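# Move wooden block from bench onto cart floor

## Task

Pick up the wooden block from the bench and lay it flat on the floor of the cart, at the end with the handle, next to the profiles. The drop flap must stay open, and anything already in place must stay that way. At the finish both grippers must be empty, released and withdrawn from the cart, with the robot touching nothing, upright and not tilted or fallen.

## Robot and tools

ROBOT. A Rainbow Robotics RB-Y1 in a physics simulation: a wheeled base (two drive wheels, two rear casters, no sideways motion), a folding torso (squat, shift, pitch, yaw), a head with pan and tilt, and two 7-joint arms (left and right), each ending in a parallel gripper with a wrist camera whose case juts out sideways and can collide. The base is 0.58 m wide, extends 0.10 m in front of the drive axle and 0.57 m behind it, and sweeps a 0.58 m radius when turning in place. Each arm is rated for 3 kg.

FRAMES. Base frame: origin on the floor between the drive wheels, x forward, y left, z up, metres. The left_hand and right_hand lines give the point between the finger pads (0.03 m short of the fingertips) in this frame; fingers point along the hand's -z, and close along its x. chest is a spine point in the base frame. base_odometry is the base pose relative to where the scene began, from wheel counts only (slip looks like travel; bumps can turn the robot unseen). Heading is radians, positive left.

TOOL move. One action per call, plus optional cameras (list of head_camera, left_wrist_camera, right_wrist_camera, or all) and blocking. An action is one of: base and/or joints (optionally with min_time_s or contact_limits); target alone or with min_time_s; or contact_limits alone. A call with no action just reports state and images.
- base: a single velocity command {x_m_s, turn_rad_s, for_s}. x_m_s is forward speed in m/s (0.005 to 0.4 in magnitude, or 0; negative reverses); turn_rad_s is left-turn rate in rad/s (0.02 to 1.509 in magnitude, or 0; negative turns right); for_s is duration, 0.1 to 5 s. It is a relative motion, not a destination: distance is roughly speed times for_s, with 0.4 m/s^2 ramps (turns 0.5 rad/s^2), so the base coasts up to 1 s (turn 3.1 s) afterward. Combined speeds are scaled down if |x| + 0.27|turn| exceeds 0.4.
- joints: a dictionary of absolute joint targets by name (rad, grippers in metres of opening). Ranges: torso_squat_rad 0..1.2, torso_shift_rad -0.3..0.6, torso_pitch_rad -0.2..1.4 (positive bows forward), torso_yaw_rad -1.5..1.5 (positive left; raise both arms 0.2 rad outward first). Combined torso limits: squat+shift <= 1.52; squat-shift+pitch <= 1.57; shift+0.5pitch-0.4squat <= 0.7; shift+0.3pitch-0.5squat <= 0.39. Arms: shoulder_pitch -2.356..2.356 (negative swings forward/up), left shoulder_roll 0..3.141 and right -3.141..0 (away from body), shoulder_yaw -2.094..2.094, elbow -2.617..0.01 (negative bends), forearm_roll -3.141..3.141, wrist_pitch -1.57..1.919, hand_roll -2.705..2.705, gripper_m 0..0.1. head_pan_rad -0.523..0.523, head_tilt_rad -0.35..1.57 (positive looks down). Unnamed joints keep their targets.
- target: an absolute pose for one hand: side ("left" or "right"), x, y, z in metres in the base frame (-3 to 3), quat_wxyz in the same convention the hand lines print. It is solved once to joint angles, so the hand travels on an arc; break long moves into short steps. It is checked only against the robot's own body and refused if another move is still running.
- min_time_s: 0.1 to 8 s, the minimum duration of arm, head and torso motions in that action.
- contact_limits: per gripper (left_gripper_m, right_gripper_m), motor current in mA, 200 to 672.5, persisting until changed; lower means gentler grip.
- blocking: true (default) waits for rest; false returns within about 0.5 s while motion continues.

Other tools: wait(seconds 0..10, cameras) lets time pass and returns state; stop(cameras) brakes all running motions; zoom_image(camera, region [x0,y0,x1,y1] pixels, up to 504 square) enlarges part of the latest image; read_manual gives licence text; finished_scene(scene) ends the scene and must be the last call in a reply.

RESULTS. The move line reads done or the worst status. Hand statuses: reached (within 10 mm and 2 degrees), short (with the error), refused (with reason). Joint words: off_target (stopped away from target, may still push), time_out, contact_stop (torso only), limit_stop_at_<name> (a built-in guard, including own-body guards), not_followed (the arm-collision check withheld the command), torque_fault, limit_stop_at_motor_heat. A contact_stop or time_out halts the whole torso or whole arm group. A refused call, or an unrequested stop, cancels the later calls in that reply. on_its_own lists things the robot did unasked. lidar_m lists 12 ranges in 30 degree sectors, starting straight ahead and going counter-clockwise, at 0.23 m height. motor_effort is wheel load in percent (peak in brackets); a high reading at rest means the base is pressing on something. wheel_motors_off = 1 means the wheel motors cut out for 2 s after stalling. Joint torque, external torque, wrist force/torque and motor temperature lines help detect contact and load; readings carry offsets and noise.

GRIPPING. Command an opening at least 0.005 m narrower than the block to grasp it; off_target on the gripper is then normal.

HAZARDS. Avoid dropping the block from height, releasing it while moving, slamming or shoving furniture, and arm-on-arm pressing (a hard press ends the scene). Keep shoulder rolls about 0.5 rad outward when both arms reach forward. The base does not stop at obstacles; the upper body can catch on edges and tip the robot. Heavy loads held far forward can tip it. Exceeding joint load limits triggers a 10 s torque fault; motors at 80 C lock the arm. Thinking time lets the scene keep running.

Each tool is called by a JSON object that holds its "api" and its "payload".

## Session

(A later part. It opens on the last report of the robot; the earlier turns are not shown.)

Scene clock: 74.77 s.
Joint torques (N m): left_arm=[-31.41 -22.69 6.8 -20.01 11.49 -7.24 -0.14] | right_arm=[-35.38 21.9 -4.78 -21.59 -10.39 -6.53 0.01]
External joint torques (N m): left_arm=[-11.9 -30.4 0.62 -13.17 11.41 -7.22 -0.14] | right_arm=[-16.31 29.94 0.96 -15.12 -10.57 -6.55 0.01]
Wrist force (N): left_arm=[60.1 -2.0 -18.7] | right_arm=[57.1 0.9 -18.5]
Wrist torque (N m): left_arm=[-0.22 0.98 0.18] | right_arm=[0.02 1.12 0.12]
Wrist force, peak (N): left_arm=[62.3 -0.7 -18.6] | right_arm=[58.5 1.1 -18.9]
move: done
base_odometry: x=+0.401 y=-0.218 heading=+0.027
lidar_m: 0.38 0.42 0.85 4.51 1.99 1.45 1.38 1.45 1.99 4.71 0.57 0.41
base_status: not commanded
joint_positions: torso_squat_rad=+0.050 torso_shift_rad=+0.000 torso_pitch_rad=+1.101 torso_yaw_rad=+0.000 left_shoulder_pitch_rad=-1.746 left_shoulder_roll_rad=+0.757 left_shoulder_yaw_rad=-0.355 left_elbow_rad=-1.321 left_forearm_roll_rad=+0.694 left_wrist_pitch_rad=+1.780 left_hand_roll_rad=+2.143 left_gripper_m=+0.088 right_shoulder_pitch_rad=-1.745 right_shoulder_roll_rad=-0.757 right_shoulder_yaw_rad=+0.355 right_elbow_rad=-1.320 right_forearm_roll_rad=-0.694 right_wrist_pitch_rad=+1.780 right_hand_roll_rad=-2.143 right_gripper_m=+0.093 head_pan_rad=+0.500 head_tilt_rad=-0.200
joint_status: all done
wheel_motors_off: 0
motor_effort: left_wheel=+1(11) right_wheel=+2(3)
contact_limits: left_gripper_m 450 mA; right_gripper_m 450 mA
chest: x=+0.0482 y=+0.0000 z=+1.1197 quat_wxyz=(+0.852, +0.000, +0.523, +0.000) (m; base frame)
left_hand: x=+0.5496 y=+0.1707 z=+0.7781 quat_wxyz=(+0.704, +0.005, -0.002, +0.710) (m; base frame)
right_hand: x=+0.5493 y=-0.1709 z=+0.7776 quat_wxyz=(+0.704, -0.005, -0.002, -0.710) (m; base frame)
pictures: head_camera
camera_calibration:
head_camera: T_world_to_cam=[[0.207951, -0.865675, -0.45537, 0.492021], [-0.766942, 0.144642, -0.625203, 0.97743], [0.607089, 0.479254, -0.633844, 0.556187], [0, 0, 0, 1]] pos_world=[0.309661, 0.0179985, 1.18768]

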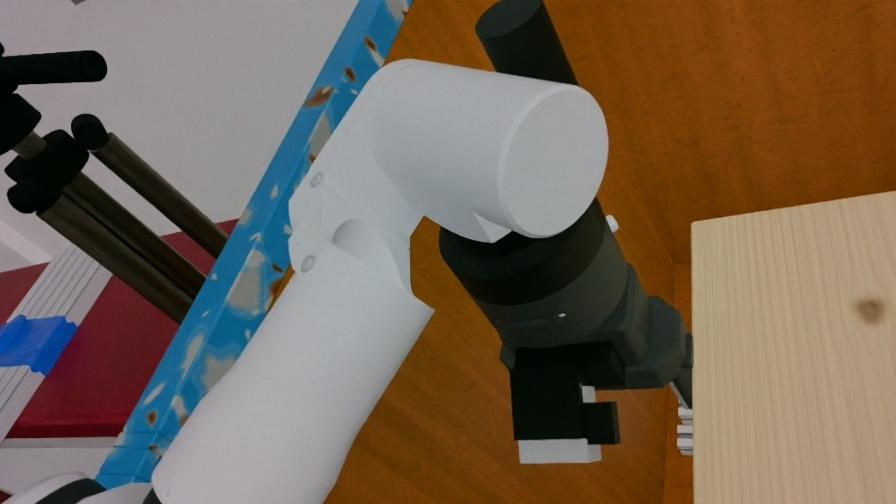

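{"api": "move", "payload": {"base": {"x_m_s": -0.18, "turn_rad_s": 0.35, "for_s": 0.85}, "joints": {"torso_squat_rad": 0.0, "head_pan_rad": 0.0, "head_tilt_rad": 0.0}}}

{"api": "move", "payload": {"base": {"x_m_s": -0.18, "turn_rad_s": -0.35, "for_s": 0.85}, "cameras": ["head_camera"]}}

Scene clock: 82.97 s.
Joint torques (N m): left_arm=[-32.5 -21.56 6.15 -20.1 11.48 -7.37 -0.2] | right_arm=[-35.23 21.67 -4.6 -21.7 -10.29 -6.65 -0.08]
External joint torques (N m): left_arm=[-13 -29.28 -0.02 -13.27 11.4 -7.34 -0.2] | right_arm=[-16.16 29.72 1.15 -15.22 -10.47 -6.66 -0.08]
Motor temperatures (°C): left_arm=[33 29 31 38 38 34 37] | right_arm=[37 31 31 35 40 38 34]
Wrist force (N): left_arm=[60.0 -1.4 -18.3] | right_arm=[57.0 1.4 -18.3]
Wrist torque (N m): left_arm=[-0.28 0.97 0.15] | right_arm=[-0.10 1.11 0.13]
Wrist force, peak (N): left_arm=[62.1 -0.1 -19.2] | right_arm=[58.1 1.3 -18.9]
move: done
base_odometry: x=+0.247 y=-0.241 heading=+0.329
lidar_m: 0.56 0.98 1.68 2.34 1.40 1.23 1.24 1.49 2.68 1.00 0.62 0.55
base_status: done (sent for 0.87 of 0.87 s)
joint_positions: torso_squat_rad=+0.000 torso_shift_rad=+0.000 torso_pitch_rad=+1.101 torso_yaw_rad=+0.000 left_shoulder_pitch_rad=-1.746 left_shoulder_roll_rad=+0.757 left_shoulder_yaw_rad=-0.355 left_elbow_rad=-1.321 left_forearm_roll_rad=+0.694 left_wrist_pitch_rad=+1.780 left_hand_roll_rad=+2.143 left_gripper_m=+0.088 right_shoulder_pitch_rad=-1.745 right_shoulder_roll_rad=-0.757 right_shoulder_yaw_rad=+0.355 right_elbow_rad=-1.320 right_forearm_roll_rad=-0.694 right_wrist_pitch_rad=+1.780 right_hand_roll_rad=-2.143 right_gripper_m=+0.093 head_pan_rad=+0.000 head_tilt_rad=+0.000
joint_status: all done
wheel_motors_off: 0
motor_effort: left_wheel=-9(52) right_wheel=+19(40)
contact_limits: left_gripper_m 450 mA; right_gripper_m 450 mA
chest: x=+0.0482 y=+0.0001 z=+1.1206 quat_wxyz=(+0.852, +0.000, +0.523, +0.000) (m; base frame)
left_hand: x=+0.5495 y=+0.1707 z=+0.7788 quat_wxyz=(+0.704, +0.005, -0.002, +0.710) (m; base frame)
right_hand: x=+0.5494 y=-0.1709 z=+0.7786 quat_wxyz=(+0.704, -0.005, -0.002, -0.710) (m; base frame)
pictures: none

Scene clock: 84.90 s.
Joint torques (N m): left_arm=[-31.85 -21.37 5.98 -20.14 11.52 -7.28 -0.25] | right_arm=[-35.26 21.8 -5.01 -21.77 -10.33 -6.62 -0.12]
External joint torques (N m): left_arm=[-12.34 -29.09 -0.19 -13.31 11.44 -7.26 -0.25] | right_arm=[-16.19 29.85 0.73 -15.3 -10.51 -6.64 -0.12]
Wrist force (N): left_arm=[60.9 -0.9 -18.3] | right_arm=[56.8 0.9 -18.4]
Wrist torque (N m): left_arm=[-0.25 1.09 0.12] | right_arm=[-0.05 1.16 0.13]
Wrist force, peak (N): left_arm=[61.1 -1.4 -19.3] | right_arm=[58.3 0.2 -18.1]
move: done
base_odometry: x=+0.094 y=-0.273 heading=+0.027
lidar_m: 0.70 0.74 1.76 4.33 1.54 1.13 1.08 1.13 1.54 4.18 1.00 0.73
base_status: done (sent for 0.87 of 0.87 s)
joint_positions: torso_squat_rad=+0.000 torso_shift_rad=+0.000 torso_pitch_rad=+1.101 torso_yaw_rad=+0.000 left_shoulder_pitch_rad=-1.746 left_shoulder_roll_rad=+0.757 left_shoulder_yaw_rad=-0.355 left_elbow_rad=-1.321 left_forearm_roll_rad=+0.694 left_wrist_pitch_rad=+1.780 left_hand_roll_rad=+2.143 left_gripper_m=+0.088 right_shoulder_pitch_rad=-1.745 right_shoulder_roll_rad=-0.757 right_shoulder_yaw_rad=+0.355 right_elbow_rad=-1.320 right_forearm_roll_rad=-0.694 right_wrist_pitch_rad=+1.780 right_hand_roll_rad=-2.143 right_gripper_m=+0.093 head_pan_rad=+0.000 head_tilt_rad=+0.000
joint_status: not commanded
wheel_motors_off: 0
motor_effort: left_wheel=+18(40) right_wheel=-10(44)
contact_limits: left_gripper_m 450 mA; right_gripper_m 450 mA
chest: x=+0.0482 y=+0.0001 z=+1.1206 quat_wxyz=(+0.852, +0.000, +0.523, +0.000) (m; base frame)
left_hand: x=+0.5496 y=+0.1706 z=+0.7789 quat_wxyz=(+0.704, +0.005, -0.002, +0.710) (m; base frame)
right_hand: x=+0.5493 y=-0.1709 z=+0.7786 quat_wxyz=(+0.704, -0.005, -0.002, -0.710) (m; base frame)
pictures: head_camera
camera_calibration:
head_camera: T_world_to_cam=[[-0.0135675, -0.999502, -0.0285051, 0.0362891], [-0.864202, 0.026061, -0.50247, 0.854736], [0.502962, 0.0178169, -0.864125, 0.855736], [0, 0, 0, 1]] pos_world=[0.308754, -0.00125082, 1.16998]

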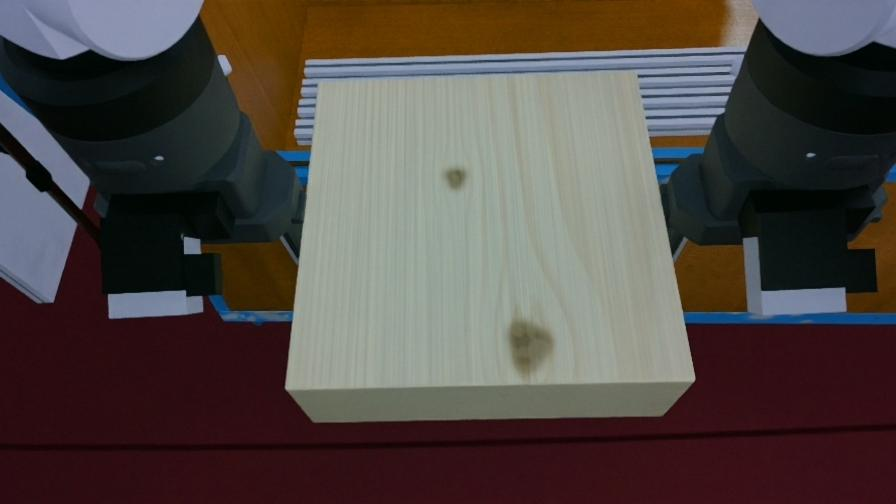

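{"api": "move", "payload": {"base": {"x_m_s": 0.3, "for_s": 1.11}}}

{"api": "move", "payload": {"joints": {"torso_squat_rad": 0.6, "torso_shift_rad": 0.2, "head_tilt_rad": 0.25}, "min_time_s": 2.2, "cameras": ["head_camera"]}}

{"api": "move", "payload": {"joints": {"left_shoulder_pitch_rad": -1.637, "left_shoulder_roll_rad": 0.691, "left_shoulder_yaw_rad": -0.397, "left_elbow_rad": -1.22, "left_forearm_roll_rad": 0.632, "left_wrist_pitch_rad": 1.57, "left_hand_roll_rad": 2.114, "right_shoulder_pitch_rad": -1.637, "right_shoulder_roll_rad": -0.691, "right_shoulder_yaw_rad": 0.397, "right_elbow_rad": -1.22, "right_forearm_roll_rad": -0.632, "right_wrist_pitch_rad": 1.57, "right_hand_roll_rad": -2.114}, "min_time_s": 1}}

{"api": "move", "payload": {"joints": {"left_shoulder_pitch_rad": -1.511, "left_shoulder_roll_rad": 0.624, "left_shoulder_yaw_rad": -0.441, "left_elbow_rad": -1.125, "left_forearm_roll_rad": 0.566, "left_wrist_pitch_rad": 1.356, "left_hand_roll_rad": 2.111, "right_shoulder_pitch_rad": -1.511, "right_shoulder_roll_rad": -0.624, "right_shoulder_yaw_rad": 0.441, "right_elbow_rad": -1.125, "right_forearm_roll_rad": -0.566, "right_wrist_pitch_rad": 1.356, "right_hand_roll_rad": -2.111}, "min_time_s": 1, "cameras": ["head_camera"]}}

Scene clock: 91.83 s.
Joint torques (N m): left_arm=[-31.84 -21.26 5.85 -20.17 11.56 -7.25 -0.15] | right_arm=[-35.33 21.86 -4.99 -21.68 -10.32 -6.29 -0.17]
External joint torques (N m): left_arm=[-12.33 -28.97 -0.32 -13.34 11.48 -7.23 -0.15] | right_arm=[-16.26 29.9 0.76 -15.21 -10.5 -6.31 -0.17]
Wrist force (N): left_arm=[60.9 -0.7 -18.6] | right_arm=[56.3 1.2 -19.0]
Wrist torque (N m): left_arm=[-0.24 1.07 0.14] | right_arm=[-0.08 1.12 0.19]
Wrist force, peak (N): left_arm=[61.0 -0.6 -19.2] | right_arm=[57.3 1.5 -19.3]
move: done
base_odometry: x=+0.424 y=-0.264 heading=+0.027
lidar_m: 0.37 0.39 0.87 4.43 2.01 1.47 1.41 1.49 2.03 4.59 0.52 0.39
base_status: done (sent for 1.1 of 1.1 s)
joint_positions: torso_squat_rad=+0.000 torso_shift_rad=+0.000 torso_pitch_rad=+1.101 torso_yaw_rad=+0.000 left_shoulder_pitch_rad=-1.746 left_shoulder_roll_rad=+0.757 left_shoulder_yaw_rad=-0.355 left_elbow_rad=-1.321 left_forearm_roll_rad=+0.694 left_wrist_pitch_rad=+1.780 left_hand_roll_rad=+2.143 left_gripper_m=+0.088 right_shoulder_pitch_rad=-1.745 right_shoulder_roll_rad=-0.757 right_shoulder_yaw_rad=+0.355 right_elbow_rad=-1.320 right_forearm_roll_rad=-0.694 right_wrist_pitch_rad=+1.780 right_hand_roll_rad=-2.143 right_gripper_m=+0.093 head_pan_rad=+0.000 head_tilt_rad=+0.000
joint_status: not commanded
wheel_motors_off: 0
motor_effort: left_wheel=+2(52) right_wheel=-3(28)
contact_limits: left_gripper_m 450 mA; right_gripper_m 450 mA
chest: x=+0.0482 y=+0.0001 z=+1.1205 quat_wxyz=(+0.852, +0.000, +0.523, +0.000) (m; base frame)
left_hand: x=+0.5496 y=+0.1706 z=+0.7788 quat_wxyz=(+0.704, +0.005, -0.002, +0.710) (m; base frame)
right_hand: x=+0.5494 y=-0.1709 z=+0.7785 quat_wxyz=(+0.704, -0.005, -0.002, -0.710) (m; base frame)
pictures: none

Scene clock: 94.63 s.
Joint torques (N m): left_arm=[-32.11 -21.58 5.75 -20.1 11.5 -7.29 -0.19] | right_arm=[-35.14 22.11 -4.75 -21.57 -10.25 -6.56 -0.04]
External joint torques (N m): left_arm=[-12.6 -29.29 -0.42 -13.27 11.42 -7.27 -0.19] | right_arm=[-16.08 30.15 0.99 -15.1 -10.43 -6.58 -0.04]
Wrist force (N): left_arm=[60.7 -0.9 -18.3] | right_arm=[56.4 0.8 -18.3]
Wrist torque (N m): left_arm=[-0.33 1.04 0.16] | right_arm=[-0.03 1.12 0.16]
Wrist force, peak (N): left_arm=[61.2 -1.7 -18.9] | right_arm=[57.6 1.5 -18.2]
move: done
base_odometry: x=+0.424 y=-0.264 heading=+0.027
lidar_m: 0.37 0.39 0.85 4.42 2.00 1.47 1.40 1.49 2.01 4.60 0.53 0.39
base_status: not commanded
joint_positions: torso_squat_rad=+0.600 torso_shift_rad=+0.200 torso_pitch_rad=+1.101 torso_yaw_rad=+0.000 left_shoulder_pitch_rad=-1.746 left_shoulder_roll_rad=+0.757 left_shoulder_yaw_rad=-0.355 left_elbow_rad=-1.321 left_forearm_roll_rad=+0.694 left_wrist_pitch_rad=+1.780 left_hand_roll_rad=+2.143 left_gripper_m=+0.088 right_shoulder_pitch_rad=-1.745 right_shoulder_roll_rad=-0.757 right_shoulder_yaw_rad=+0.355 right_elbow_rad=-1.320 right_forearm_roll_rad=-0.694 right_wrist_pitch_rad=+1.780 right_hand_roll_rad=-2.143 right_gripper_m=+0.093 head_pan_rad=+0.000 head_tilt_rad=+0.250
joint_status: all done
wheel_motors_off: 0
motor_effort: left_wheel=+3(4) right_wheel=-5(7)
contact_limits: left_gripper_m 450 mA; right_gripper_m 450 mA
chest: x=+0.1630 y=+0.0001 z=+0.9867 quat_wxyz=(+0.852, +0.000, +0.523, +0.000) (m; base frame)
left_hand: x=+0.6644 y=+0.1706 z=+0.6450 quat_wxyz=(+0.704, +0.005, -0.002, +0.710) (m; base frame)
right_hand: x=+0.6641 y=-0.1709 z=+0.6447 quat_wxyz=(+0.704, -0.005, -0.002, -0.710) (m; base frame)
pictures: head_camera
camera_calibration:
head_camera: T_world_to_cam=[[-0.0202019, -0.999502, -0.0242574, 0.0318686], [-0.96171, 0.0260594, -0.272827, 0.678033], [0.273323, 0.017817, -0.961757, 0.866277], [0, 0, 0, 1]] pos_world=[0.415941, -0.00125082, 1.01891]

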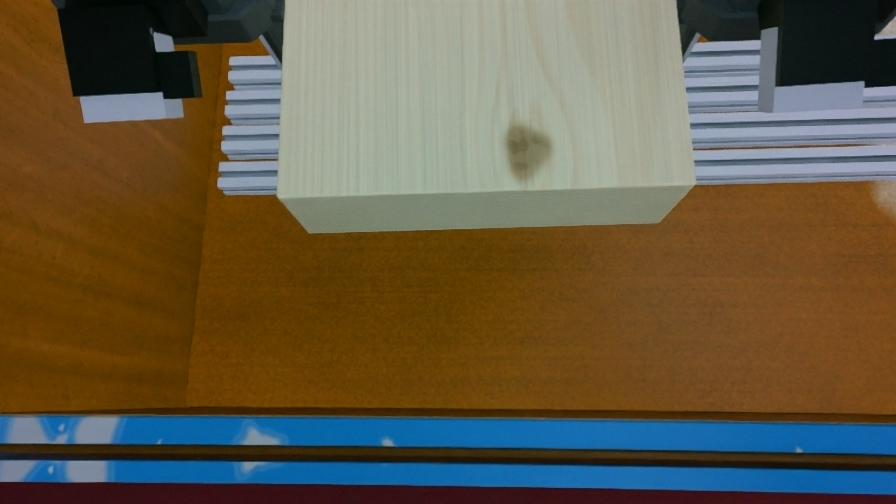

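Scene clock: 95.93 s.
Joint torques (N m): left_arm=[-31.86 -23.81 4.05 -22.07 11.56 -7.13 -0.34] | right_arm=[-33.99 25.51 -2.74 -23.79 -10.44 -6.18 0.01]
External joint torques (N m): left_arm=[-13.69 -31.01 -1.5 -15 11.47 -7.1 -0.34] | right_arm=[-16.27 33.07 2.44 -17.14 -10.62 -6.19 0.01]
Wrist force (N): left_arm=[59.5 -0.7 -18.7] | right_arm=[56.5 1.4 -17.4]
Wrist torque (N m): left_arm=[-0.35 0.99 0.13] | right_arm=[-0.11 1.18 -0.05]
Wrist force, peak (N): left_arm=[63.9 -1.4 -18.8] | right_arm=[60.7 0.9 -18.3]
move: done
base_odometry: x=+0.424 y=-0.264 heading=+0.027
lidar_m: 0.37 0.40 0.87 4.43 2.02 1.46 1.40 1.48 2.02 4.60 0.53 0.39
base_status: not commanded
joint_positions: torso_squat_rad=+0.600 torso_shift_rad=+0.200 torso_pitch_rad=+1.101 torso_yaw_rad=+0.000 left_shoulder_pitch_rad=-1.633 left_shoulder_roll_rad=+0.698 left_shoulder_yaw_rad=-0.396 left_elbow_rad=-1.216 left_forearm_roll_rad=+0.629 left_wrist_pitch_rad=+1.572 left_hand_roll_rad=+2.114 left_gripper_m=+0.085 right_shoulder_pitch_rad=-1.633 right_shoulder_roll_rad=-0.699 right_shoulder_yaw_rad=+0.396 right_elbow_rad=-1.216 right_forearm_roll_rad=-0.629 right_wrist_pitch_rad=+1.572 right_hand_roll_rad=-2.114 right_gripper_m=+0.093 head_pan_rad=+0.000 head_tilt_rad=+0.250
joint_status: all done
wheel_motors_off: 0
motor_effort: left_wheel=+4(5) right_wheel=-5(7)
contact_limits: left_gripper_m 450 mA; right_gripper_m 450 mA
chest: x=+0.1630 y=+0.0001 z=+0.9868 quat_wxyz=(+0.852, +0.000, +0.523, +0.000) (m; base frame)
left_hand: x=+0.6436 y=+0.1693 z=+0.5647 quat_wxyz=(+0.705, +0.005, -0.001, +0.709) (m; base frame)
right_hand: x=+0.6434 y=-0.1698 z=+0.5645 quat_wxyz=(+0.705, -0.005, -0.001, -0.709) (m; base frame)
pictures: none

Scene clock: 97.23 s.
Joint torques (N m): left_arm=[-30.9 -26.88 2.36 -24.23 11.34 -7.34 -0.15] | right_arm=[-32.28 29.2 -1.48 -25.82 -10.22 -6.19 0.11]
External joint torques (N m): left_arm=[-14.93 -33.11 -2.32 -17.27 11.26 -7.32 -0.15] | right_arm=[-16.74 35.82 2.9 -19.31 -10.39 -6.21 0.11]
Wrist force (N): left_arm=[59.7 0.6 -18.8] | right_arm=[56.8 2.6 -17.6]
Wrist torque (N m): left_arm=[-0.39 0.96 -0.06] | right_arm=[-0.12 1.25 -0.41]
Wrist force, peak (N): left_arm=[64.5 0.0 -18.9] | right_arm=[60.4 1.0 -18.5]
move: done
base_odometry: x=+0.424 y=-0.264 heading=+0.027
lidar_m: 0.37 0.39 0.86 4.42 2.02 1.46 1.41 1.48 2.02 4.59 0.54 0.39
base_status: not commanded
joint_positions: torso_squat_rad=+0.600 torso_shift_rad=+0.200 torso_pitch_rad=+1.101 torso_yaw_rad=+0.000 left_shoulder_pitch_rad=-1.507 left_shoulder_roll_rad=+0.632 left_shoulder_yaw_rad=-0.440 left_elbow_rad=-1.121 left_forearm_roll_rad=+0.563 left_wrist_pitch_rad=+1.358 left_hand_roll_rad=+2.111 left_gripper_m=+0.082 right_shoulder_pitch_rad=-1.507 right_shoulder_roll_rad=-0.633 right_shoulder_yaw_rad=+0.440 right_elbow_rad=-1.120 right_forearm_roll_rad=-0.563 right_wrist_pitch_rad=+1.358 right_hand_roll_rad=-2.111 right_gripper_m=+0.093 head_pan_rad=+0.000 head_tilt_rad=+0.250
joint_status: all done
wheel_motors_off: 0
motor_effort: left_wheel=+4(5) right_wheel=-5(6)
contact_limits: left_gripper_m 450 mA; right_gripper_m 450 mA
chest: x=+0.1629 y=+0.0001 z=+0.9868 quat_wxyz=(+0.852, +0.000, +0.523, +0.000) (m; base frame)
left_hand: x=+0.6020 y=+0.1678 z=+0.4844 quat_wxyz=(+0.706, +0.005, +0.000, +0.708) (m; base frame)
right_hand: x=+0.6020 y=-0.1685 z=+0.4844 quat_wxyz=(+0.706, -0.005, +0.000, -0.708) (m; base frame)
pictures: head_camera
camera_calibration:
head_camera: T_world_to_cam=[[-0.0201997, -0.999501, -0.0242643, 0.0318771], [-0.96165, 0.0260631, -0.273038, 0.678249], [0.273534, 0.0178185, -0.961697, 0.866224], [0, 0, 0, 1]] pos_world=[0.415941, -0.00125082, 1.01901]

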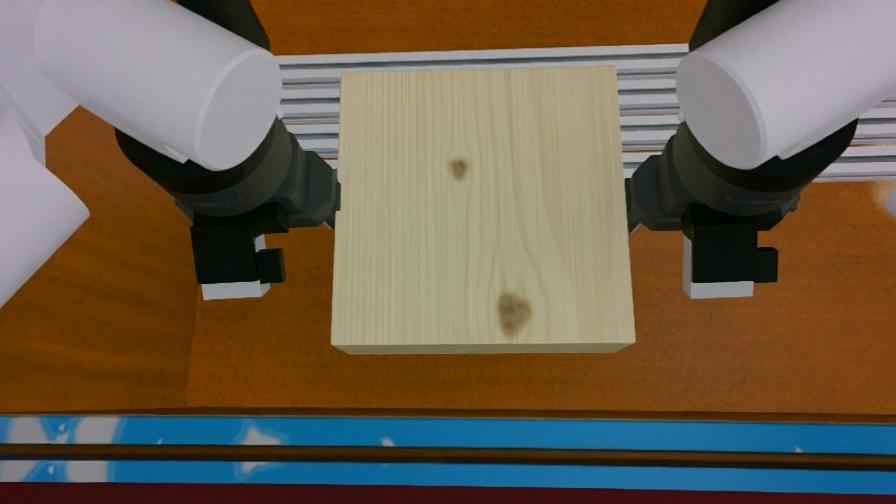

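{"api": "move", "payload": {"joints": {"left_shoulder_pitch_rad": -1.446, "left_shoulder_roll_rad": 0.538, "left_shoulder_yaw_rad": -0.479, "left_elbow_rad": -0.938, "left_forearm_roll_rad": 0.512, "left_wrist_pitch_rad": 1.127, "left_hand_roll_rad": 2.089, "right_shoulder_pitch_rad": -1.446, "right_shoulder_roll_rad": -0.538, "right_shoulder_yaw_rad": 0.479, "right_elbow_rad": -0.938, "right_forearm_roll_rad": -0.512, "right_wrist_pitch_rad": 1.127, "right_hand_roll_rad": -2.089}, "min_time_s": 1}}

{"api": "move", "payload": {"joints": {"torso_squat_rad": 0.66, "torso_shift_rad": 0.248, "left_shoulder_pitch_rad": -1.497, "left_shoulder_roll_rad": 0.442, "left_shoulder_yaw_rad": -0.48, "left_elbow_rad": -0.65, "left_forearm_roll_rad": 0.514, "left_wrist_pitch_rad": 0.903, "left_hand_roll_rad": 2.007, "right_shoulder_pitch_rad": -1.497, "right_shoulder_roll_rad": -0.442, "right_shoulder_yaw_rad": 0.48, "right_elbow_rad": -0.65, "right_forearm_roll_rad": -0.514, "right_wrist_pitch_rad": 0.903, "right_hand_roll_rad": -2.007}, "min_time_s": 1.8, "cameras": ["head_camera"]}}

Scene clock: 103.57 s.
Joint torques (N m): left_arm=[-30.77 -30.87 1.68 -26.29 10.96 -7.45 0.04] | right_arm=[-31.06 34.48 0.14 -27.41 -9.85 -5.77 0.79]
External joint torques (N m): left_arm=[-16.63 -35.9 -1.8 -19.93 10.89 -7.42 0.04] | right_arm=[-17.31 39.92 3.38 -21.5 -10 -5.79 0.79]
Wrist force (N): left_arm=[60.6 1.5 -18.7] | right_arm=[56.9 3.3 -17.9]
Wrist torque (N m): left_arm=[-0.39 1.03 -0.14] | right_arm=[-0.23 1.21 -0.93]
Wrist force, peak (N): left_arm=[69.0 2.2 -19.5] | right_arm=[65.1 2.1 -19.6]
move: done
base_odometry: x=+0.424 y=-0.264 heading=+0.027
lidar_m: 0.37 0.40 0.85 4.44 2.02 1.46 1.40 1.47 2.01 4.59 0.53 0.39
base_status: not commanded
joint_positions: torso_squat_rad=+0.600 torso_shift_rad=+0.200 torso_pitch_rad=+1.101 torso_yaw_rad=+0.000 left_shoulder_pitch_rad=-1.442 left_shoulder_roll_rad=+0.547 left_shoulder_yaw_rad=-0.478 left_elbow_rad=-0.933 left_forearm_roll_rad=+0.509 left_wrist_pitch_rad=+1.129 left_hand_roll_rad=+2.089 left_gripper_m=+0.082 right_shoulder_pitch_rad=-1.442 right_shoulder_roll_rad=-0.548 right_shoulder_yaw_rad=+0.478 right_elbow_rad=-0.933 right_forearm_roll_rad=-0.510 right_wrist_pitch_rad=+1.128 right_hand_roll_rad=-2.089 right_gripper_m=+0.093 head_pan_rad=+0.000 head_tilt_rad=+0.250
joint_status: all done
wheel_motors_off: 0
motor_effort: left_wheel=+4(5) right_wheel=-4(6)
contact_limits: left_gripper_m 450 mA; right_gripper_m 450 mA
chest: x=+0.1629 y=+0.0001 z=+0.9868 quat_wxyz=(+0.852, +0.000, +0.523, +0.000) (m; base frame)
left_hand: x=+0.5604 y=+0.1670 z=+0.4145 quat_wxyz=(+0.706, +0.004, +0.001, +0.708) (m; base frame)
right_hand: x=+0.5607 y=-0.1679 z=+0.4146 quat_wxyz=(+0.706, -0.004, +0.000, -0.708) (m; base frame)
pictures: none

Scene clock: 105.67 s.
Joint torques (N m): left_arm=[-31.71 -33.93 1.86 -27.22 10.22 -6.83 0.06] | right_arm=[-32.86 39.75 -0.16 -27.56 -9.16 -5.19 1.11]
External joint torques (N m): left_arm=[-17.65 -37.99 -0.41 -21.77 10.14 -6.76 0.06] | right_arm=[-19.19 44.22 1.9 -22.57 -9.3 -5.17 1.11]
Wrist force (N): left_arm=[61.8 2.1 -17.8] | right_arm=[58.2 3.2 -17.0]
Wrist torque (N m): left_arm=[-0.34 1.25 -0.17] | right_arm=[-0.31 1.28 -1.02]
Wrist force, peak (N): left_arm=[74.5 2.9 -18.2] | right_arm=[70.4 3.1 -18.6]
move: done
base_odometry: x=+0.424 y=-0.264 heading=+0.027
lidar_m: 0.37 0.39 0.87 4.43 2.02 1.46 1.41 1.48 2.03 4.59 0.52 0.39
base_status: not commanded
joint_positions: torso_squat_rad=+0.660 torso_shift_rad=+0.248 torso_pitch_rad=+1.101 torso_yaw_rad=+0.000 left_shoulder_pitch_rad=-1.492 left_shoulder_roll_rad=+0.451 left_shoulder_yaw_rad=-0.480 left_elbow_rad=-0.644 left_forearm_roll_rad=+0.511 left_wrist_pitch_rad=+0.905 left_hand_roll_rad=+2.007 left_gripper_m=+0.058 right_shoulder_pitch_rad=-1.492 right_shoulder_roll_rad=-0.453 right_shoulder_yaw_rad=+0.479 right_elbow_rad=-0.644 right_forearm_roll_rad=-0.512 right_wrist_pitch_rad=+0.904 right_hand_roll_rad=-2.007 right_gripper_m=+0.093 head_pan_rad=+0.000 head_tilt_rad=+0.250
joint_status: all done
wheel_motors_off: 0
motor_effort: left_wheel=+4(6) right_wheel=-5(6)
contact_limits: left_gripper_m 450 mA; right_gripper_m 450 mA
chest: x=+0.1838 y=+0.0001 z=+0.9567 quat_wxyz=(+0.852, +0.000, +0.523, +0.000) (m; base frame)
left_hand: x=+0.5702 y=+0.1602 z=+0.3442 quat_wxyz=(+0.707, -0.012, +0.000, +0.707) (m; base frame)
right_hand: x=+0.5705 y=-0.1612 z=+0.3443 quat_wxyz=(+0.706, +0.011, +0.000, -0.708) (m; base frame)
pictures: head_camera
camera_calibration:
head_camera: T_world_to_cam=[[-0.0201956, -0.999502, -0.0242665, 0.0315717], [-0.961597, 0.0260632, -0.273223, 0.690317], [0.27372, 0.0178167, -0.961644, 0.831522], [0, 0, 0, 1]] pos_world=[0.43684, -0.00125081, 0.989006]

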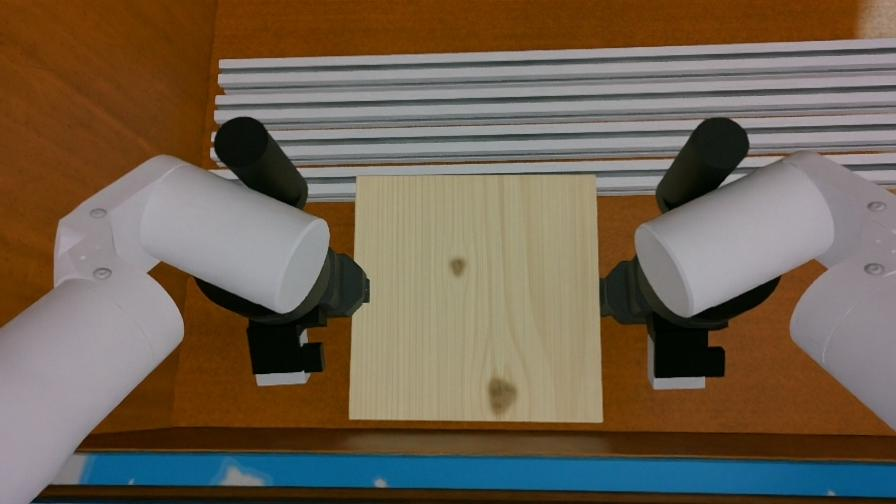

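{"api": "move", "payload": {"base": {"x_m_s": 0.04, "for_s": 0.13}, "joints": {"torso_squat_rad": 0.66, "torso_shift_rad": 0.28, "left_shoulder_pitch_rad": -1.531, "left_shoulder_roll_rad": 0.366, "left_shoulder_yaw_rad": -0.481, "left_elbow_rad": -0.408, "left_forearm_roll_rad": 0.515, "left_wrist_pitch_rad": 0.753, "left_hand_roll_rad": 1.952, "right_shoulder_pitch_rad": -1.531, "right_shoulder_roll_rad": -0.366, "right_shoulder_yaw_rad": 0.481, "right_elbow_rad": -0.408, "right_forearm_roll_rad": -0.515, "right_wrist_pitch_rad": 0.753, "right_hand_roll_rad": -1.952}, "min_time_s": 1.8, "cameras": ["head_camera"]}}

Scene clock: 112.67 s.
Joint torques (N m): left_arm=[4.83 -23.14 -1.93 -0.38 3.35 -1.4 0.58] | right_arm=[-24.59 25.41 -0.21 -17.52 -4.8 -2.44 0.99]
External joint torques (N m): left_arm=[19.06 -26.51 -3.32 4.19 3.3 -1.3 0.58] | right_arm=[-10.86 29 0.97 -13.43 -4.93 -2.41 0.99]
Wrist force (N): left_arm=[41.6 8.4 97.7] | right_arm=[38.7 6.8 -14.8]
Wrist torque (N m): left_arm=[-2.35 5.44 -0.79] | right_arm=[-0.53 0.81 -1.01]
Wrist force, peak (N): left_arm=[21.8 30.0 195.1] | right_arm=[66.9 3.7 -16.7]
move: contact_stop
base_odometry: x=+0.430 y=-0.264 heading=+0.028
lidar_m: 0.37 0.39 0.87 4.42 2.02 1.48 1.40 1.49 2.03 4.55 0.53 0.38
base_status: done (sent for 0.13 of 0.13 s)
joint_positions: torso_squat_rad=+0.662 torso_shift_rad=+0.270 torso_pitch_rad=+1.080 torso_yaw_rad=+0.002 left_shoulder_pitch_rad=-1.536 left_shoulder_roll_rad=+0.372 left_shoulder_yaw_rad=-0.480 left_elbow_rad=-0.409 left_forearm_roll_rad=+0.514 left_wrist_pitch_rad=+0.753 left_hand_roll_rad=+1.952 left_gripper_m=+0.044 right_shoulder_pitch_rad=-1.528 right_shoulder_roll_rad=-0.373 right_shoulder_yaw_rad=+0.481 right_elbow_rad=-0.405 right_forearm_roll_rad=-0.514 right_wrist_pitch_rad=+0.754 right_hand_roll_rad=-1.952 right_gripper_m=+0.093 head_pan_rad=+0.000 head_tilt_rad=+0.250
joint_status: torso_shift_rad contact_stop (moved +0.021 of +0.032); the others done
wheel_motors_off: 0
motor_effort: left_wheel=+7(27) right_wheel=-3(24)
contact_limits: left_gripper_m 450 mA; right_gripper_m 450 mA
chest: x=+0.1919 y=-0.0001 z=+0.9587 quat_wxyz=(+0.858, +0.001, +0.514, +0.001) (m; base frame)
left_hand: x=+0.5689 y=+0.1602 z=+0.3285 quat_wxyz=(+0.708, -0.013, -0.009, +0.706) (m; base frame)
right_hand: x=+0.5634 y=-0.1620 z=+0.3252 quat_wxyz=(+0.708, +0.009, -0.007, -0.707) (m; base frame)
pictures: head_camera
camera_calibration:
head_camera: T_world_to_cam=[[-0.0189782, -0.999472, -0.0263624, 0.0333434], [-0.955599, 0.0258874, -0.29353, 0.717002], [0.294058, 0.0196212, -0.955586, 0.821576], [0, 0, 0, 1]] pos_world=[0.444208, -0.00135588, 0.996428]

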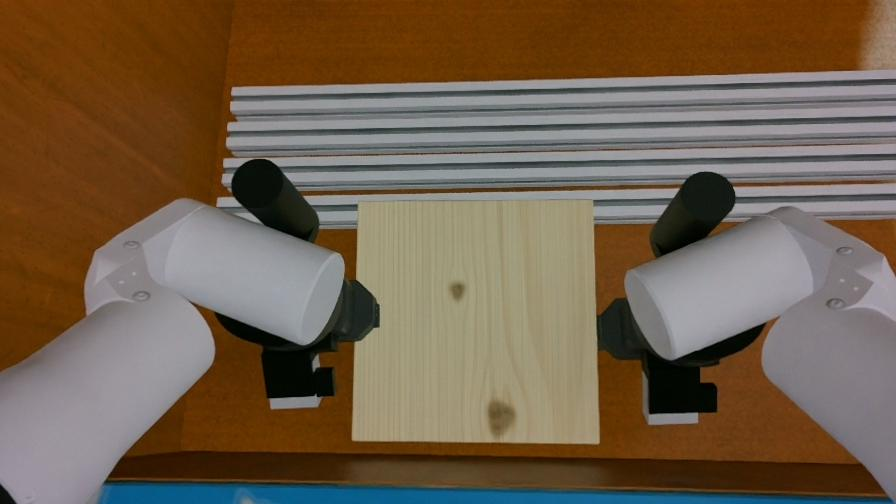

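{"api": "move", "payload": {"joints": {"torso_squat_rad": 0.6, "torso_shift_rad": 0.27, "torso_pitch_rad": 1.1, "torso_yaw_rad": 0.0}, "min_time_s": 0.8}}

{"api": "move", "payload": {"base": {"x_m_s": -0.05, "for_s": 0.25}, "cameras": ["all"]}}

Scene clock: 116.63 s.
Joint torques (N m): left_arm=[-25.5 -30.67 2.08 -21.3 7.5 -3.87 0.05] | right_arm=[-29.18 31.7 -1.78 -23.45 -6.96 -4.22 0.15]
External joint torques (N m): left_arm=[-12 -33.82 0.79 -16.96 7.44 -3.83 0.05] | right_arm=[-16.03 35.14 -0.66 -19.51 -7.08 -4.22 0.14]
Wrist force (N): left_arm=[54.8 -1.4 -16.2] | right_arm=[50.7 -0.1 -18.3]
Wrist torque (N m): left_arm=[-0.28 1.26 0.22] | right_arm=[-0.14 0.93 -0.15]
Wrist force, peak (N): left_arm=[41.2 8.2 98.1] | right_arm=[50.9 -0.1 -19.3]
move: done
base_odometry: x=+0.430 y=-0.264 heading=+0.028
lidar_m: 0.37 0.39 0.86 4.42 2.01 1.48 1.41 1.49 2.02 4.56 0.53 0.39
base_status: not commanded
joint_positions: torso_squat_rad=+0.600 torso_shift_rad=+0.270 torso_pitch_rad=+1.101 torso_yaw_rad=+0.000 left_shoulder_pitch_rad=-1.528 left_shoulder_roll_rad=+0.374 left_shoulder_yaw_rad=-0.481 left_elbow_rad=-0.404 left_forearm_roll_rad=+0.513 left_wrist_pitch_rad=+0.754 left_hand_roll_rad=+1.952 left_gripper_m=+0.067 right_shoulder_pitch_rad=-1.527 right_shoulder_roll_rad=-0.374 right_shoulder_yaw_rad=+0.481 right_elbow_rad=-0.403 right_forearm_roll_rad=-0.513 right_wrist_pitch_rad=+0.754 right_hand_roll_rad=-1.952 right_gripper_m=+0.093 head_pan_rad=+0.000 head_tilt_rad=+0.250
joint_status: all done
wheel_motors_off: 0
on_its_own: left_gripper_m moved +0.023 toward your old target +0.100
motor_effort: left_wheel=+4(8) right_wheel=-6(6)
contact_limits: left_gripper_m 450 mA; right_gripper_m 450 mA
chest: x=+0.2022 y=+0.0000 z=+0.9774 quat_wxyz=(+0.852, +0.000, +0.523, +0.000) (m; base frame)
left_hand: x=+0.5597 y=+0.1643 z=+0.3361 quat_wxyz=(+0.708, +0.001, +0.000, +0.707) (m; base frame)
right_hand: x=+0.5589 y=-0.1649 z=+0.3358 quat_wxyz=(+0.707, -0.001, +0.000, -0.707) (m; base frame)
pictures: none

Scene clock: 117.53 s.
Joint torques (N m): left_arm=[-18.42 -36.91 1.31 -19.03 8.37 -1.21 -0.72] | right_arm=[-29.61 34.64 -1.74 -24.52 -7.08 -4.42 0.43]
External joint torques (N m): left_arm=[-4.85 -40.14 0 -14.68 8.31 -1.17 -0.72] | right_arm=[-16.44 38.16 -0.61 -20.6 -7.21 -4.43 0.43]
Wrist force (N): left_arm=[57.3 -17.5 -16.8] | right_arm=[51.0 0.3 -18.5]
Wrist torque (N m): left_arm=[0.08 1.17 0.83] | right_arm=[-0.27 1.08 -0.64]
Wrist force, peak (N): left_arm=[57.9 -18.3 -18.3] | right_arm=[58.4 5.7 -18.5]
move: done
base_odometry: x=+0.416 y=-0.265 heading=+0.028
lidar_m: 0.38 0.40 0.88 4.49 2.01 1.46 1.40 1.47 2.01 4.61 0.54 0.39
base_status: done (sent for 0.27 of 0.27 s)
joint_positions: torso_squat_rad=+0.600 torso_shift_rad=+0.270 torso_pitch_rad=+1.101 torso_yaw_rad=+0.000 left_shoulder_pitch_rad=-1.530 left_shoulder_roll_rad=+0.376 left_shoulder_yaw_rad=-0.481 left_elbow_rad=-0.404 left_forearm_roll_rad=+0.513 left_wrist_pitch_rad=+0.753 left_hand_roll_rad=+1.952 left_gripper_m=+0.070 right_shoulder_pitch_rad=-1.527 right_shoulder_roll_rad=-0.375 right_shoulder_yaw_rad=+0.481 right_elbow_rad=-0.403 right_forearm_roll_rad=-0.513 right_wrist_pitch_rad=+0.754 right_hand_roll_rad=-1.952 right_gripper_m=+0.093 head_pan_rad=+0.000 head_tilt_rad=+0.250
joint_status: not commanded
wheel_motors_off: 0
motor_effort: left_wheel=+1(17) right_wheel=-8(31)
contact_limits: left_gripper_m 450 mA; right_gripper_m 450 mA
chest: x=+0.2021 y=+0.0000 z=+0.9775 quat_wxyz=(+0.852, +0.000, +0.523, +0.000) (m; base frame)
left_hand: x=+0.5617 y=+0.1647 z=+0.3370 quat_wxyz=(+0.707, -0.001, -0.002, +0.707) (m; base frame)
right_hand: x=+0.5591 y=-0.1658 z=+0.3360 quat_wxyz=(+0.707, -0.002, -0.001, -0.707) (m; base frame)
pictures: head_camera, left_wrist_camera, right_wrist_camera
camera_calibration:
head_camera: T_world_to_cam=[[-0.0201611, -0.9995, -0.0243681, 0.0324328], [-0.961538, 0.0260617, -0.273432, 0.713782], [0.27393, 0.0179182, -0.961583, 0.846358], [0, 0, 0, 1]] pos_world=[0.45514, -0.00135107, 1.0098]
left_wrist_camera: T_world_to_cam=[[-0.0259504, 0.999635, -0.00753132, -0.148102], [0.886506, 0.026494, 0.461959, -0.628937], [0.46199, 0.00531144, -0.886869, 0.110977], [0, 0, 0, 1]] pos_world=[0.502443, 0.164121, 0.38785]
right_wrist_camera: T_world_to_cam=[[-0.0290574, 0.999144, -0.0294578, 0.190565], [0.86213, 0.0399649, 0.505108, -0.618054], [0.505853, -0.0107193, -0.862553, 0.0773517], [0, 0, 0, 1]] pos_world=[0.499252, -0.164872, 0.384518]

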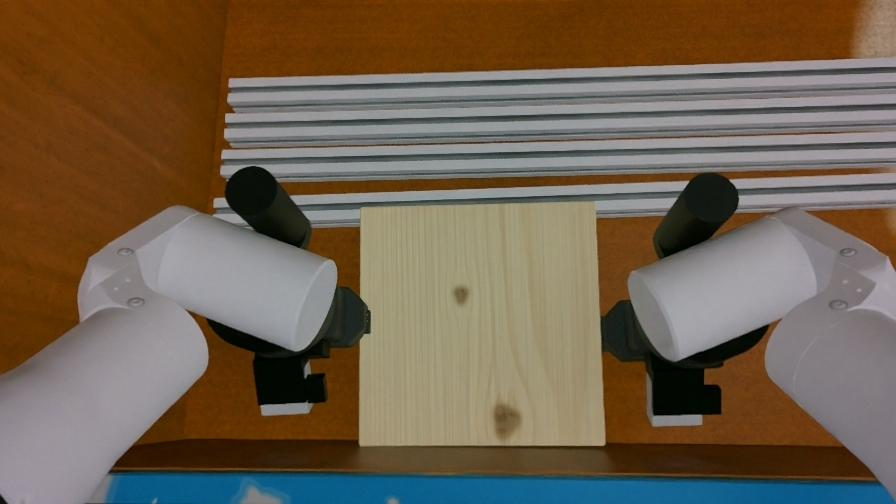

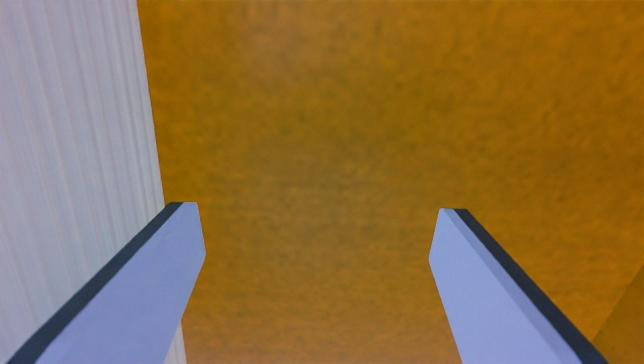

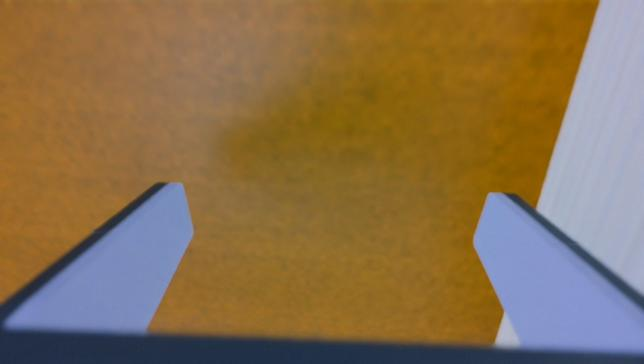

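{"api": "move", "payload": {"base": {"x_m_s": 0.04, "for_s": 0.11}}}

{"api": "move", "payload": {"joints": {"torso_squat_rad": 0.635, "torso_shift_rad": 0.277}, "min_time_s": 1, "cameras": ["head_camera"]}}

Scene clock: 121.60 s.
Joint torques (N m): left_arm=[-24.21 -34.03 1.99 -21.16 8.37 -3.3 -0.53] | right_arm=[-30.28 34.14 -1.66 -24.54 -7 -4.35 0.45]
External joint torques (N m): left_arm=[-10.69 -37.24 0.69 -16.83 8.32 -3.26 -0.53] | right_arm=[-17.13 37.64 -0.54 -20.62 -7.12 -4.36 0.45]
Wrist force (N): left_arm=[56.0 -6.2 -18.9] | right_arm=[53.7 0.4 -18.5]
Wrist torque (N m): left_arm=[-0.09 1.17 0.40] | right_arm=[-0.19 1.08 -0.37]
Wrist force, peak (N): left_arm=[58.3 -17.7 -17.9] | right_arm=[54.1 0.7 -18.5]
move: done
base_odometry: x=+0.420 y=-0.265 heading=+0.028
lidar_m: 0.37 0.40 0.85 4.45 2.00 1.46 1.40 1.48 2.01 4.59 0.53 0.39
base_status: done (sent for 0.1 of 0.1 s)
joint_positions: torso_squat_rad=+0.600 torso_shift_rad=+0.270 torso_pitch_rad=+1.101 torso_yaw_rad=+0.000 left_shoulder_pitch_rad=-1.528 left_shoulder_roll_rad=+0.375 left_shoulder_yaw_rad=-0.481 left_elbow_rad=-0.404 left_forearm_roll_rad=+0.513 left_wrist_pitch_rad=+0.754 left_hand_roll_rad=+1.952 left_gripper_m=+0.070 right_shoulder_pitch_rad=-1.527 right_shoulder_roll_rad=-0.375 right_shoulder_yaw_rad=+0.481 right_elbow_rad=-0.403 right_forearm_roll_rad=-0.513 right_wrist_pitch_rad=+0.754 right_hand_roll_rad=-1.952 right_gripper_m=+0.093 head_pan_rad=+0.000 head_tilt_rad=+0.250
joint_status: not commanded
wheel_motors_off: 0
motor_effort: left_wheel=+5(25) right_wheel=-8(23)
contact_limits: left_gripper_m 450 mA; right_gripper_m 450 mA
chest: x=+0.2022 y=+0.0000 z=+0.9774 quat_wxyz=(+0.852, +0.000, +0.523, +0.000) (m; base frame)
left_hand: x=+0.5602 y=+0.1649 z=+0.3363 quat_wxyz=(+0.707, +0.001, -0.001, +0.707) (m; base frame)
right_hand: x=+0.5589 y=-0.1657 z=+0.3358 quat_wxyz=(+0.707, -0.002, +0.000, -0.707) (m; base frame)
pictures: none

Scene clock: 122.90 s.
Joint torques (N m): left_arm=[-21.32 -34.05 2.48 -20.21 8.21 -2.8 -0.48] | right_arm=[-30.25 35.64 -1.5 -24.79 -7.24 -4.33 0.46]
External joint torques (N m): left_arm=[-7.77 -37.26 1.17 -15.87 8.16 -2.76 -0.48] | right_arm=[-17.08 39.16 -0.37 -20.87 -7.36 -4.34 0.46]
Wrist force (N): left_arm=[56.2 -9.8 -11.2] | right_arm=[56.5 2.4 -17.1]
Wrist torque (N m): left_arm=[0.05 1.52 0.49] | right_arm=[-0.36 1.33 -0.68]
Wrist force, peak (N): left_arm=[57.1 -8.3 -14.8] | right_arm=[57.1 2.6 -17.3]
move: done
base_odometry: x=+0.420 y=-0.265 heading=+0.028
lidar_m: 0.37 0.40 0.87 4.47 2.01 1.47 1.40 1.47 2.02 4.59 0.54 0.39
base_status: not commanded
joint_positions: torso_squat_rad=+0.635 torso_shift_rad=+0.277 torso_pitch_rad=+1.100 torso_yaw_rad=+0.000 left_shoulder_pitch_rad=-1.529 left_shoulder_roll_rad=+0.375 left_shoulder_yaw_rad=-0.481 left_elbow_rad=-0.404 left_forearm_roll_rad=+0.513 left_wrist_pitch_rad=+0.754 left_hand_roll_rad=+1.952 left_gripper_m=+0.071 right_shoulder_pitch_rad=-1.527 right_shoulder_roll_rad=-0.376 right_shoulder_yaw_rad=+0.481 right_elbow_rad=-0.403 right_forearm_roll_rad=-0.513 right_wrist_pitch_rad=+0.754 right_hand_roll_rad=-1.952 right_gripper_m=+0.093 head_pan_rad=+0.000 head_tilt_rad=+0.250
joint_status: all done
wheel_motors_off: 0
motor_effort: left_wheel=+3(6) right_wheel=-7(9)
contact_limits: left_gripper_m 450 mA; right_gripper_m 450 mA
chest: x=+0.2020 y=+0.0000 z=+0.9628 quat_wxyz=(+0.852, +0.000, +0.523, +0.000) (m; base frame)
left_hand: x=+0.5609 y=+0.1646 z=+0.3222 quat_wxyz=(+0.707, +0.000, -0.001, +0.707) (m; base frame)
right_hand: x=+0.5592 y=-0.1660 z=+0.3214 quat_wxyz=(+0.707, -0.002, -0.001, -0.707) (m; base frame)
pictures: head_camera
camera_calibration:
head_camera: T_world_to_cam=[[-0.0201784, -0.999502, -0.0242784, 0.0319962], [-0.961451, 0.0260595, -0.273738, 0.709986], [0.274234, 0.0178189, -0.961498, 0.832219], [0, 0, 0, 1]] pos_world=[0.455039, -0.00135083, 0.995304]

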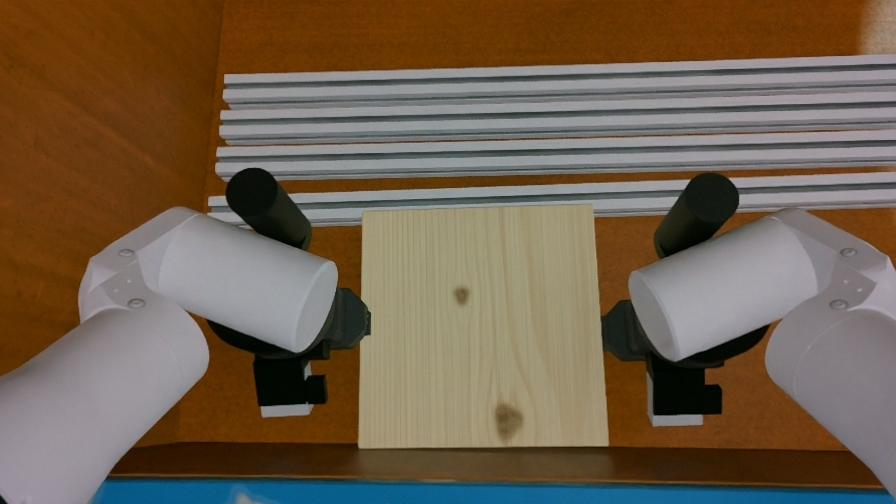

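{"api": "move", "payload": {"base": {"x_m_s": 0.05, "for_s": 0.15}}}

{"api": "move", "payload": {"joints": {"torso_squat_rad": 0.66, "torso_shift_rad": 0.282}, "min_time_s": 1, "cameras": ["head_camera"]}}

Scene clock: 125.03 s.
Joint torques (N m): left_arm=[-25.92 -33.2 2.3 -21.8 8.33 -3.93 -0.37] | right_arm=[-30.31 35.41 -1.74 -24.76 -7.34 -4.59 0.04]
External joint torques (N m): left_arm=[-12.41 -36.41 1 -17.48 8.28 -3.89 -0.37] | right_arm=[-17.16 38.93 -0.62 -20.84 -7.46 -4.6 0.04]
Wrist force (N): left_arm=[55.1 -2.2 -18.0] | right_arm=[52.7 -0.7 -18.8]
Wrist torque (N m): left_arm=[-0.16 1.05 0.19] | right_arm=[-0.17 1.08 -0.03]
Wrist force, peak (N): left_arm=[56.8 -2.6 -17.7] | right_arm=[57.3 2.4 -17.6]
move: done
base_odometry: x=+0.429 y=-0.264 heading=+0.029
lidar_m: 0.36 0.39 0.88 4.42 2.03 1.46 1.41 1.48 2.04 4.54 0.50 0.38
base_status: done (sent for 0.17 of 0.17 s)
joint_positions: torso_squat_rad=+0.635 torso_shift_rad=+0.277 torso_pitch_rad=+1.101 torso_yaw_rad=+0.000 left_shoulder_pitch_rad=-1.528 left_shoulder_roll_rad=+0.375 left_shoulder_yaw_rad=-0.481 left_elbow_rad=-0.404 left_forearm_roll_rad=+0.513 left_wrist_pitch_rad=+0.754 left_hand_roll_rad=+1.952 left_gripper_m=+0.071 right_shoulder_pitch_rad=-1.527 right_shoulder_roll_rad=-0.376 right_shoulder_yaw_rad=+0.481 right_elbow_rad=-0.403 right_forearm_roll_rad=-0.513 right_wrist_pitch_rad=+0.754 right_hand_roll_rad=-1.952 right_gripper_m=+0.093 head_pan_rad=+0.000 head_tilt_rad=+0.250
joint_status: not commanded
wheel_motors_off: 0
motor_effort: left_wheel=+6(29) right_wheel=-6(25)
contact_limits: left_gripper_m 450 mA; right_gripper_m 450 mA
chest: x=+0.2022 y=+0.0000 z=+0.9627 quat_wxyz=(+0.852, +0.000, +0.523, +0.000) (m; base frame)
left_hand: x=+0.5598 y=+0.1649 z=+0.3214 quat_wxyz=(+0.707, +0.001, -0.001, +0.707) (m; base frame)
right_hand: x=+0.5589 y=-0.1659 z=+0.3210 quat_wxyz=(+0.707, -0.002, +0.000, -0.707) (m; base frame)
pictures: none

Scene clock: 126.33 s.
Joint torques (N m): left_arm=[-17.6 -32.35 2.18 -16.96 6.18 -7.34 1.05] | right_arm=[-31.29 38.77 -1.73 -26.67 -8.08 -4.82 0.13]
External joint torques (N m): left_arm=[-3.95 -35.59 0.86 -12.58 6.13 -7.29 1.05] | right_arm=[-18.05 42.34 -0.6 -22.73 -8.2 -4.82 0.13]
Wrist force (N): left_arm=[65.1 23.4 72.5] | right_arm=[61.9 3.1 -19.5]
Wrist torque (N m): left_arm=[-1.50 6.09 -1.21] | right_arm=[-0.47 1.44 -0.54]
Wrist force, peak (N): left_arm=[66.1 24.2 75.6] | right_arm=[62.2 3.5 -19.6]
move: done
base_odometry: x=+0.429 y=-0.264 heading=+0.029
lidar_m: 0.36 0.38 0.87 4.44 2.02 1.48 1.40 1.49 2.02 4.55 0.53 0.38
base_status: not commanded
joint_positions: torso_squat_rad=+0.660 torso_shift_rad=+0.281 torso_pitch_rad=+1.097 torso_yaw_rad=+0.000 left_shoulder_pitch_rad=-1.530 left_shoulder_roll_rad=+0.375 left_shoulder_yaw_rad=-0.481 left_elbow_rad=-0.405 left_forearm_roll_rad=+0.513 left_wrist_pitch_rad=+0.755 left_hand_roll_rad=+1.952 left_gripper_m=+0.070 right_shoulder_pitch_rad=-1.526 right_shoulder_roll_rad=-0.377 right_shoulder_yaw_rad=+0.481 right_elbow_rad=-0.402 right_forearm_roll_rad=-0.513 right_wrist_pitch_rad=+0.754 right_hand_roll_rad=-1.952 right_gripper_m=+0.093 head_pan_rad=+0.000 head_tilt_rad=+0.250
joint_status: all done
wheel_motors_off: 0
motor_effort: left_wheel=+10(11) right_wheel=-3(9)
contact_limits: left_gripper_m 450 mA; right_gripper_m 450 mA
chest: x=+0.2006 y=+0.0000 z=+0.9529 quat_wxyz=(+0.853, +0.000, +0.522, +0.000) (m; base frame)
left_hand: x=+0.5619 y=+0.1640 z=+0.3137 quat_wxyz=(+0.708, -0.002, -0.002, +0.707) (m; base frame)
right_hand: x=+0.5596 y=-0.1666 z=+0.3124 quat_wxyz=(+0.707, -0.001, -0.002, -0.707) (m; base frame)
pictures: head_camera
camera_calibration:
head_camera: T_world_to_cam=[[-0.0200006, -0.999494, -0.0247252, 0.0320992], [-0.960626, 0.0260658, -0.276621, 0.70839], [0.277125, 0.0182191, -0.960661, 0.821667], [0, 0, 0, 1]] pos_world=[0.453435, -0.00135182, 0.986093]

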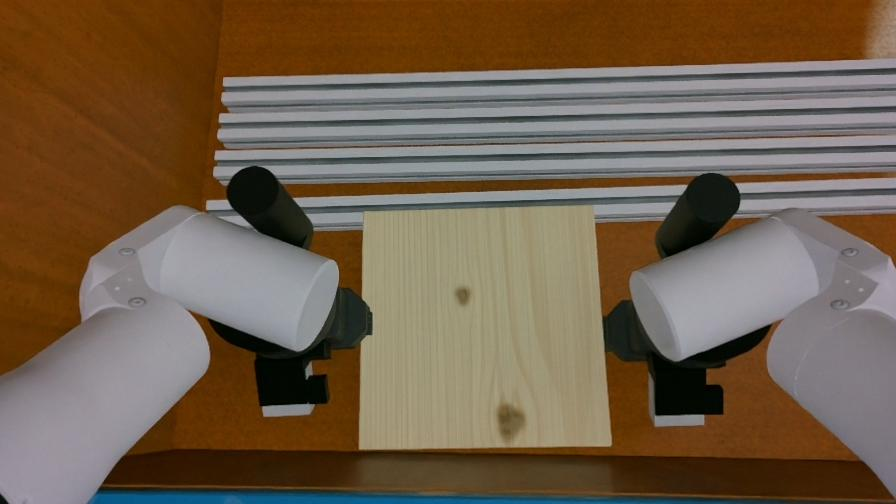

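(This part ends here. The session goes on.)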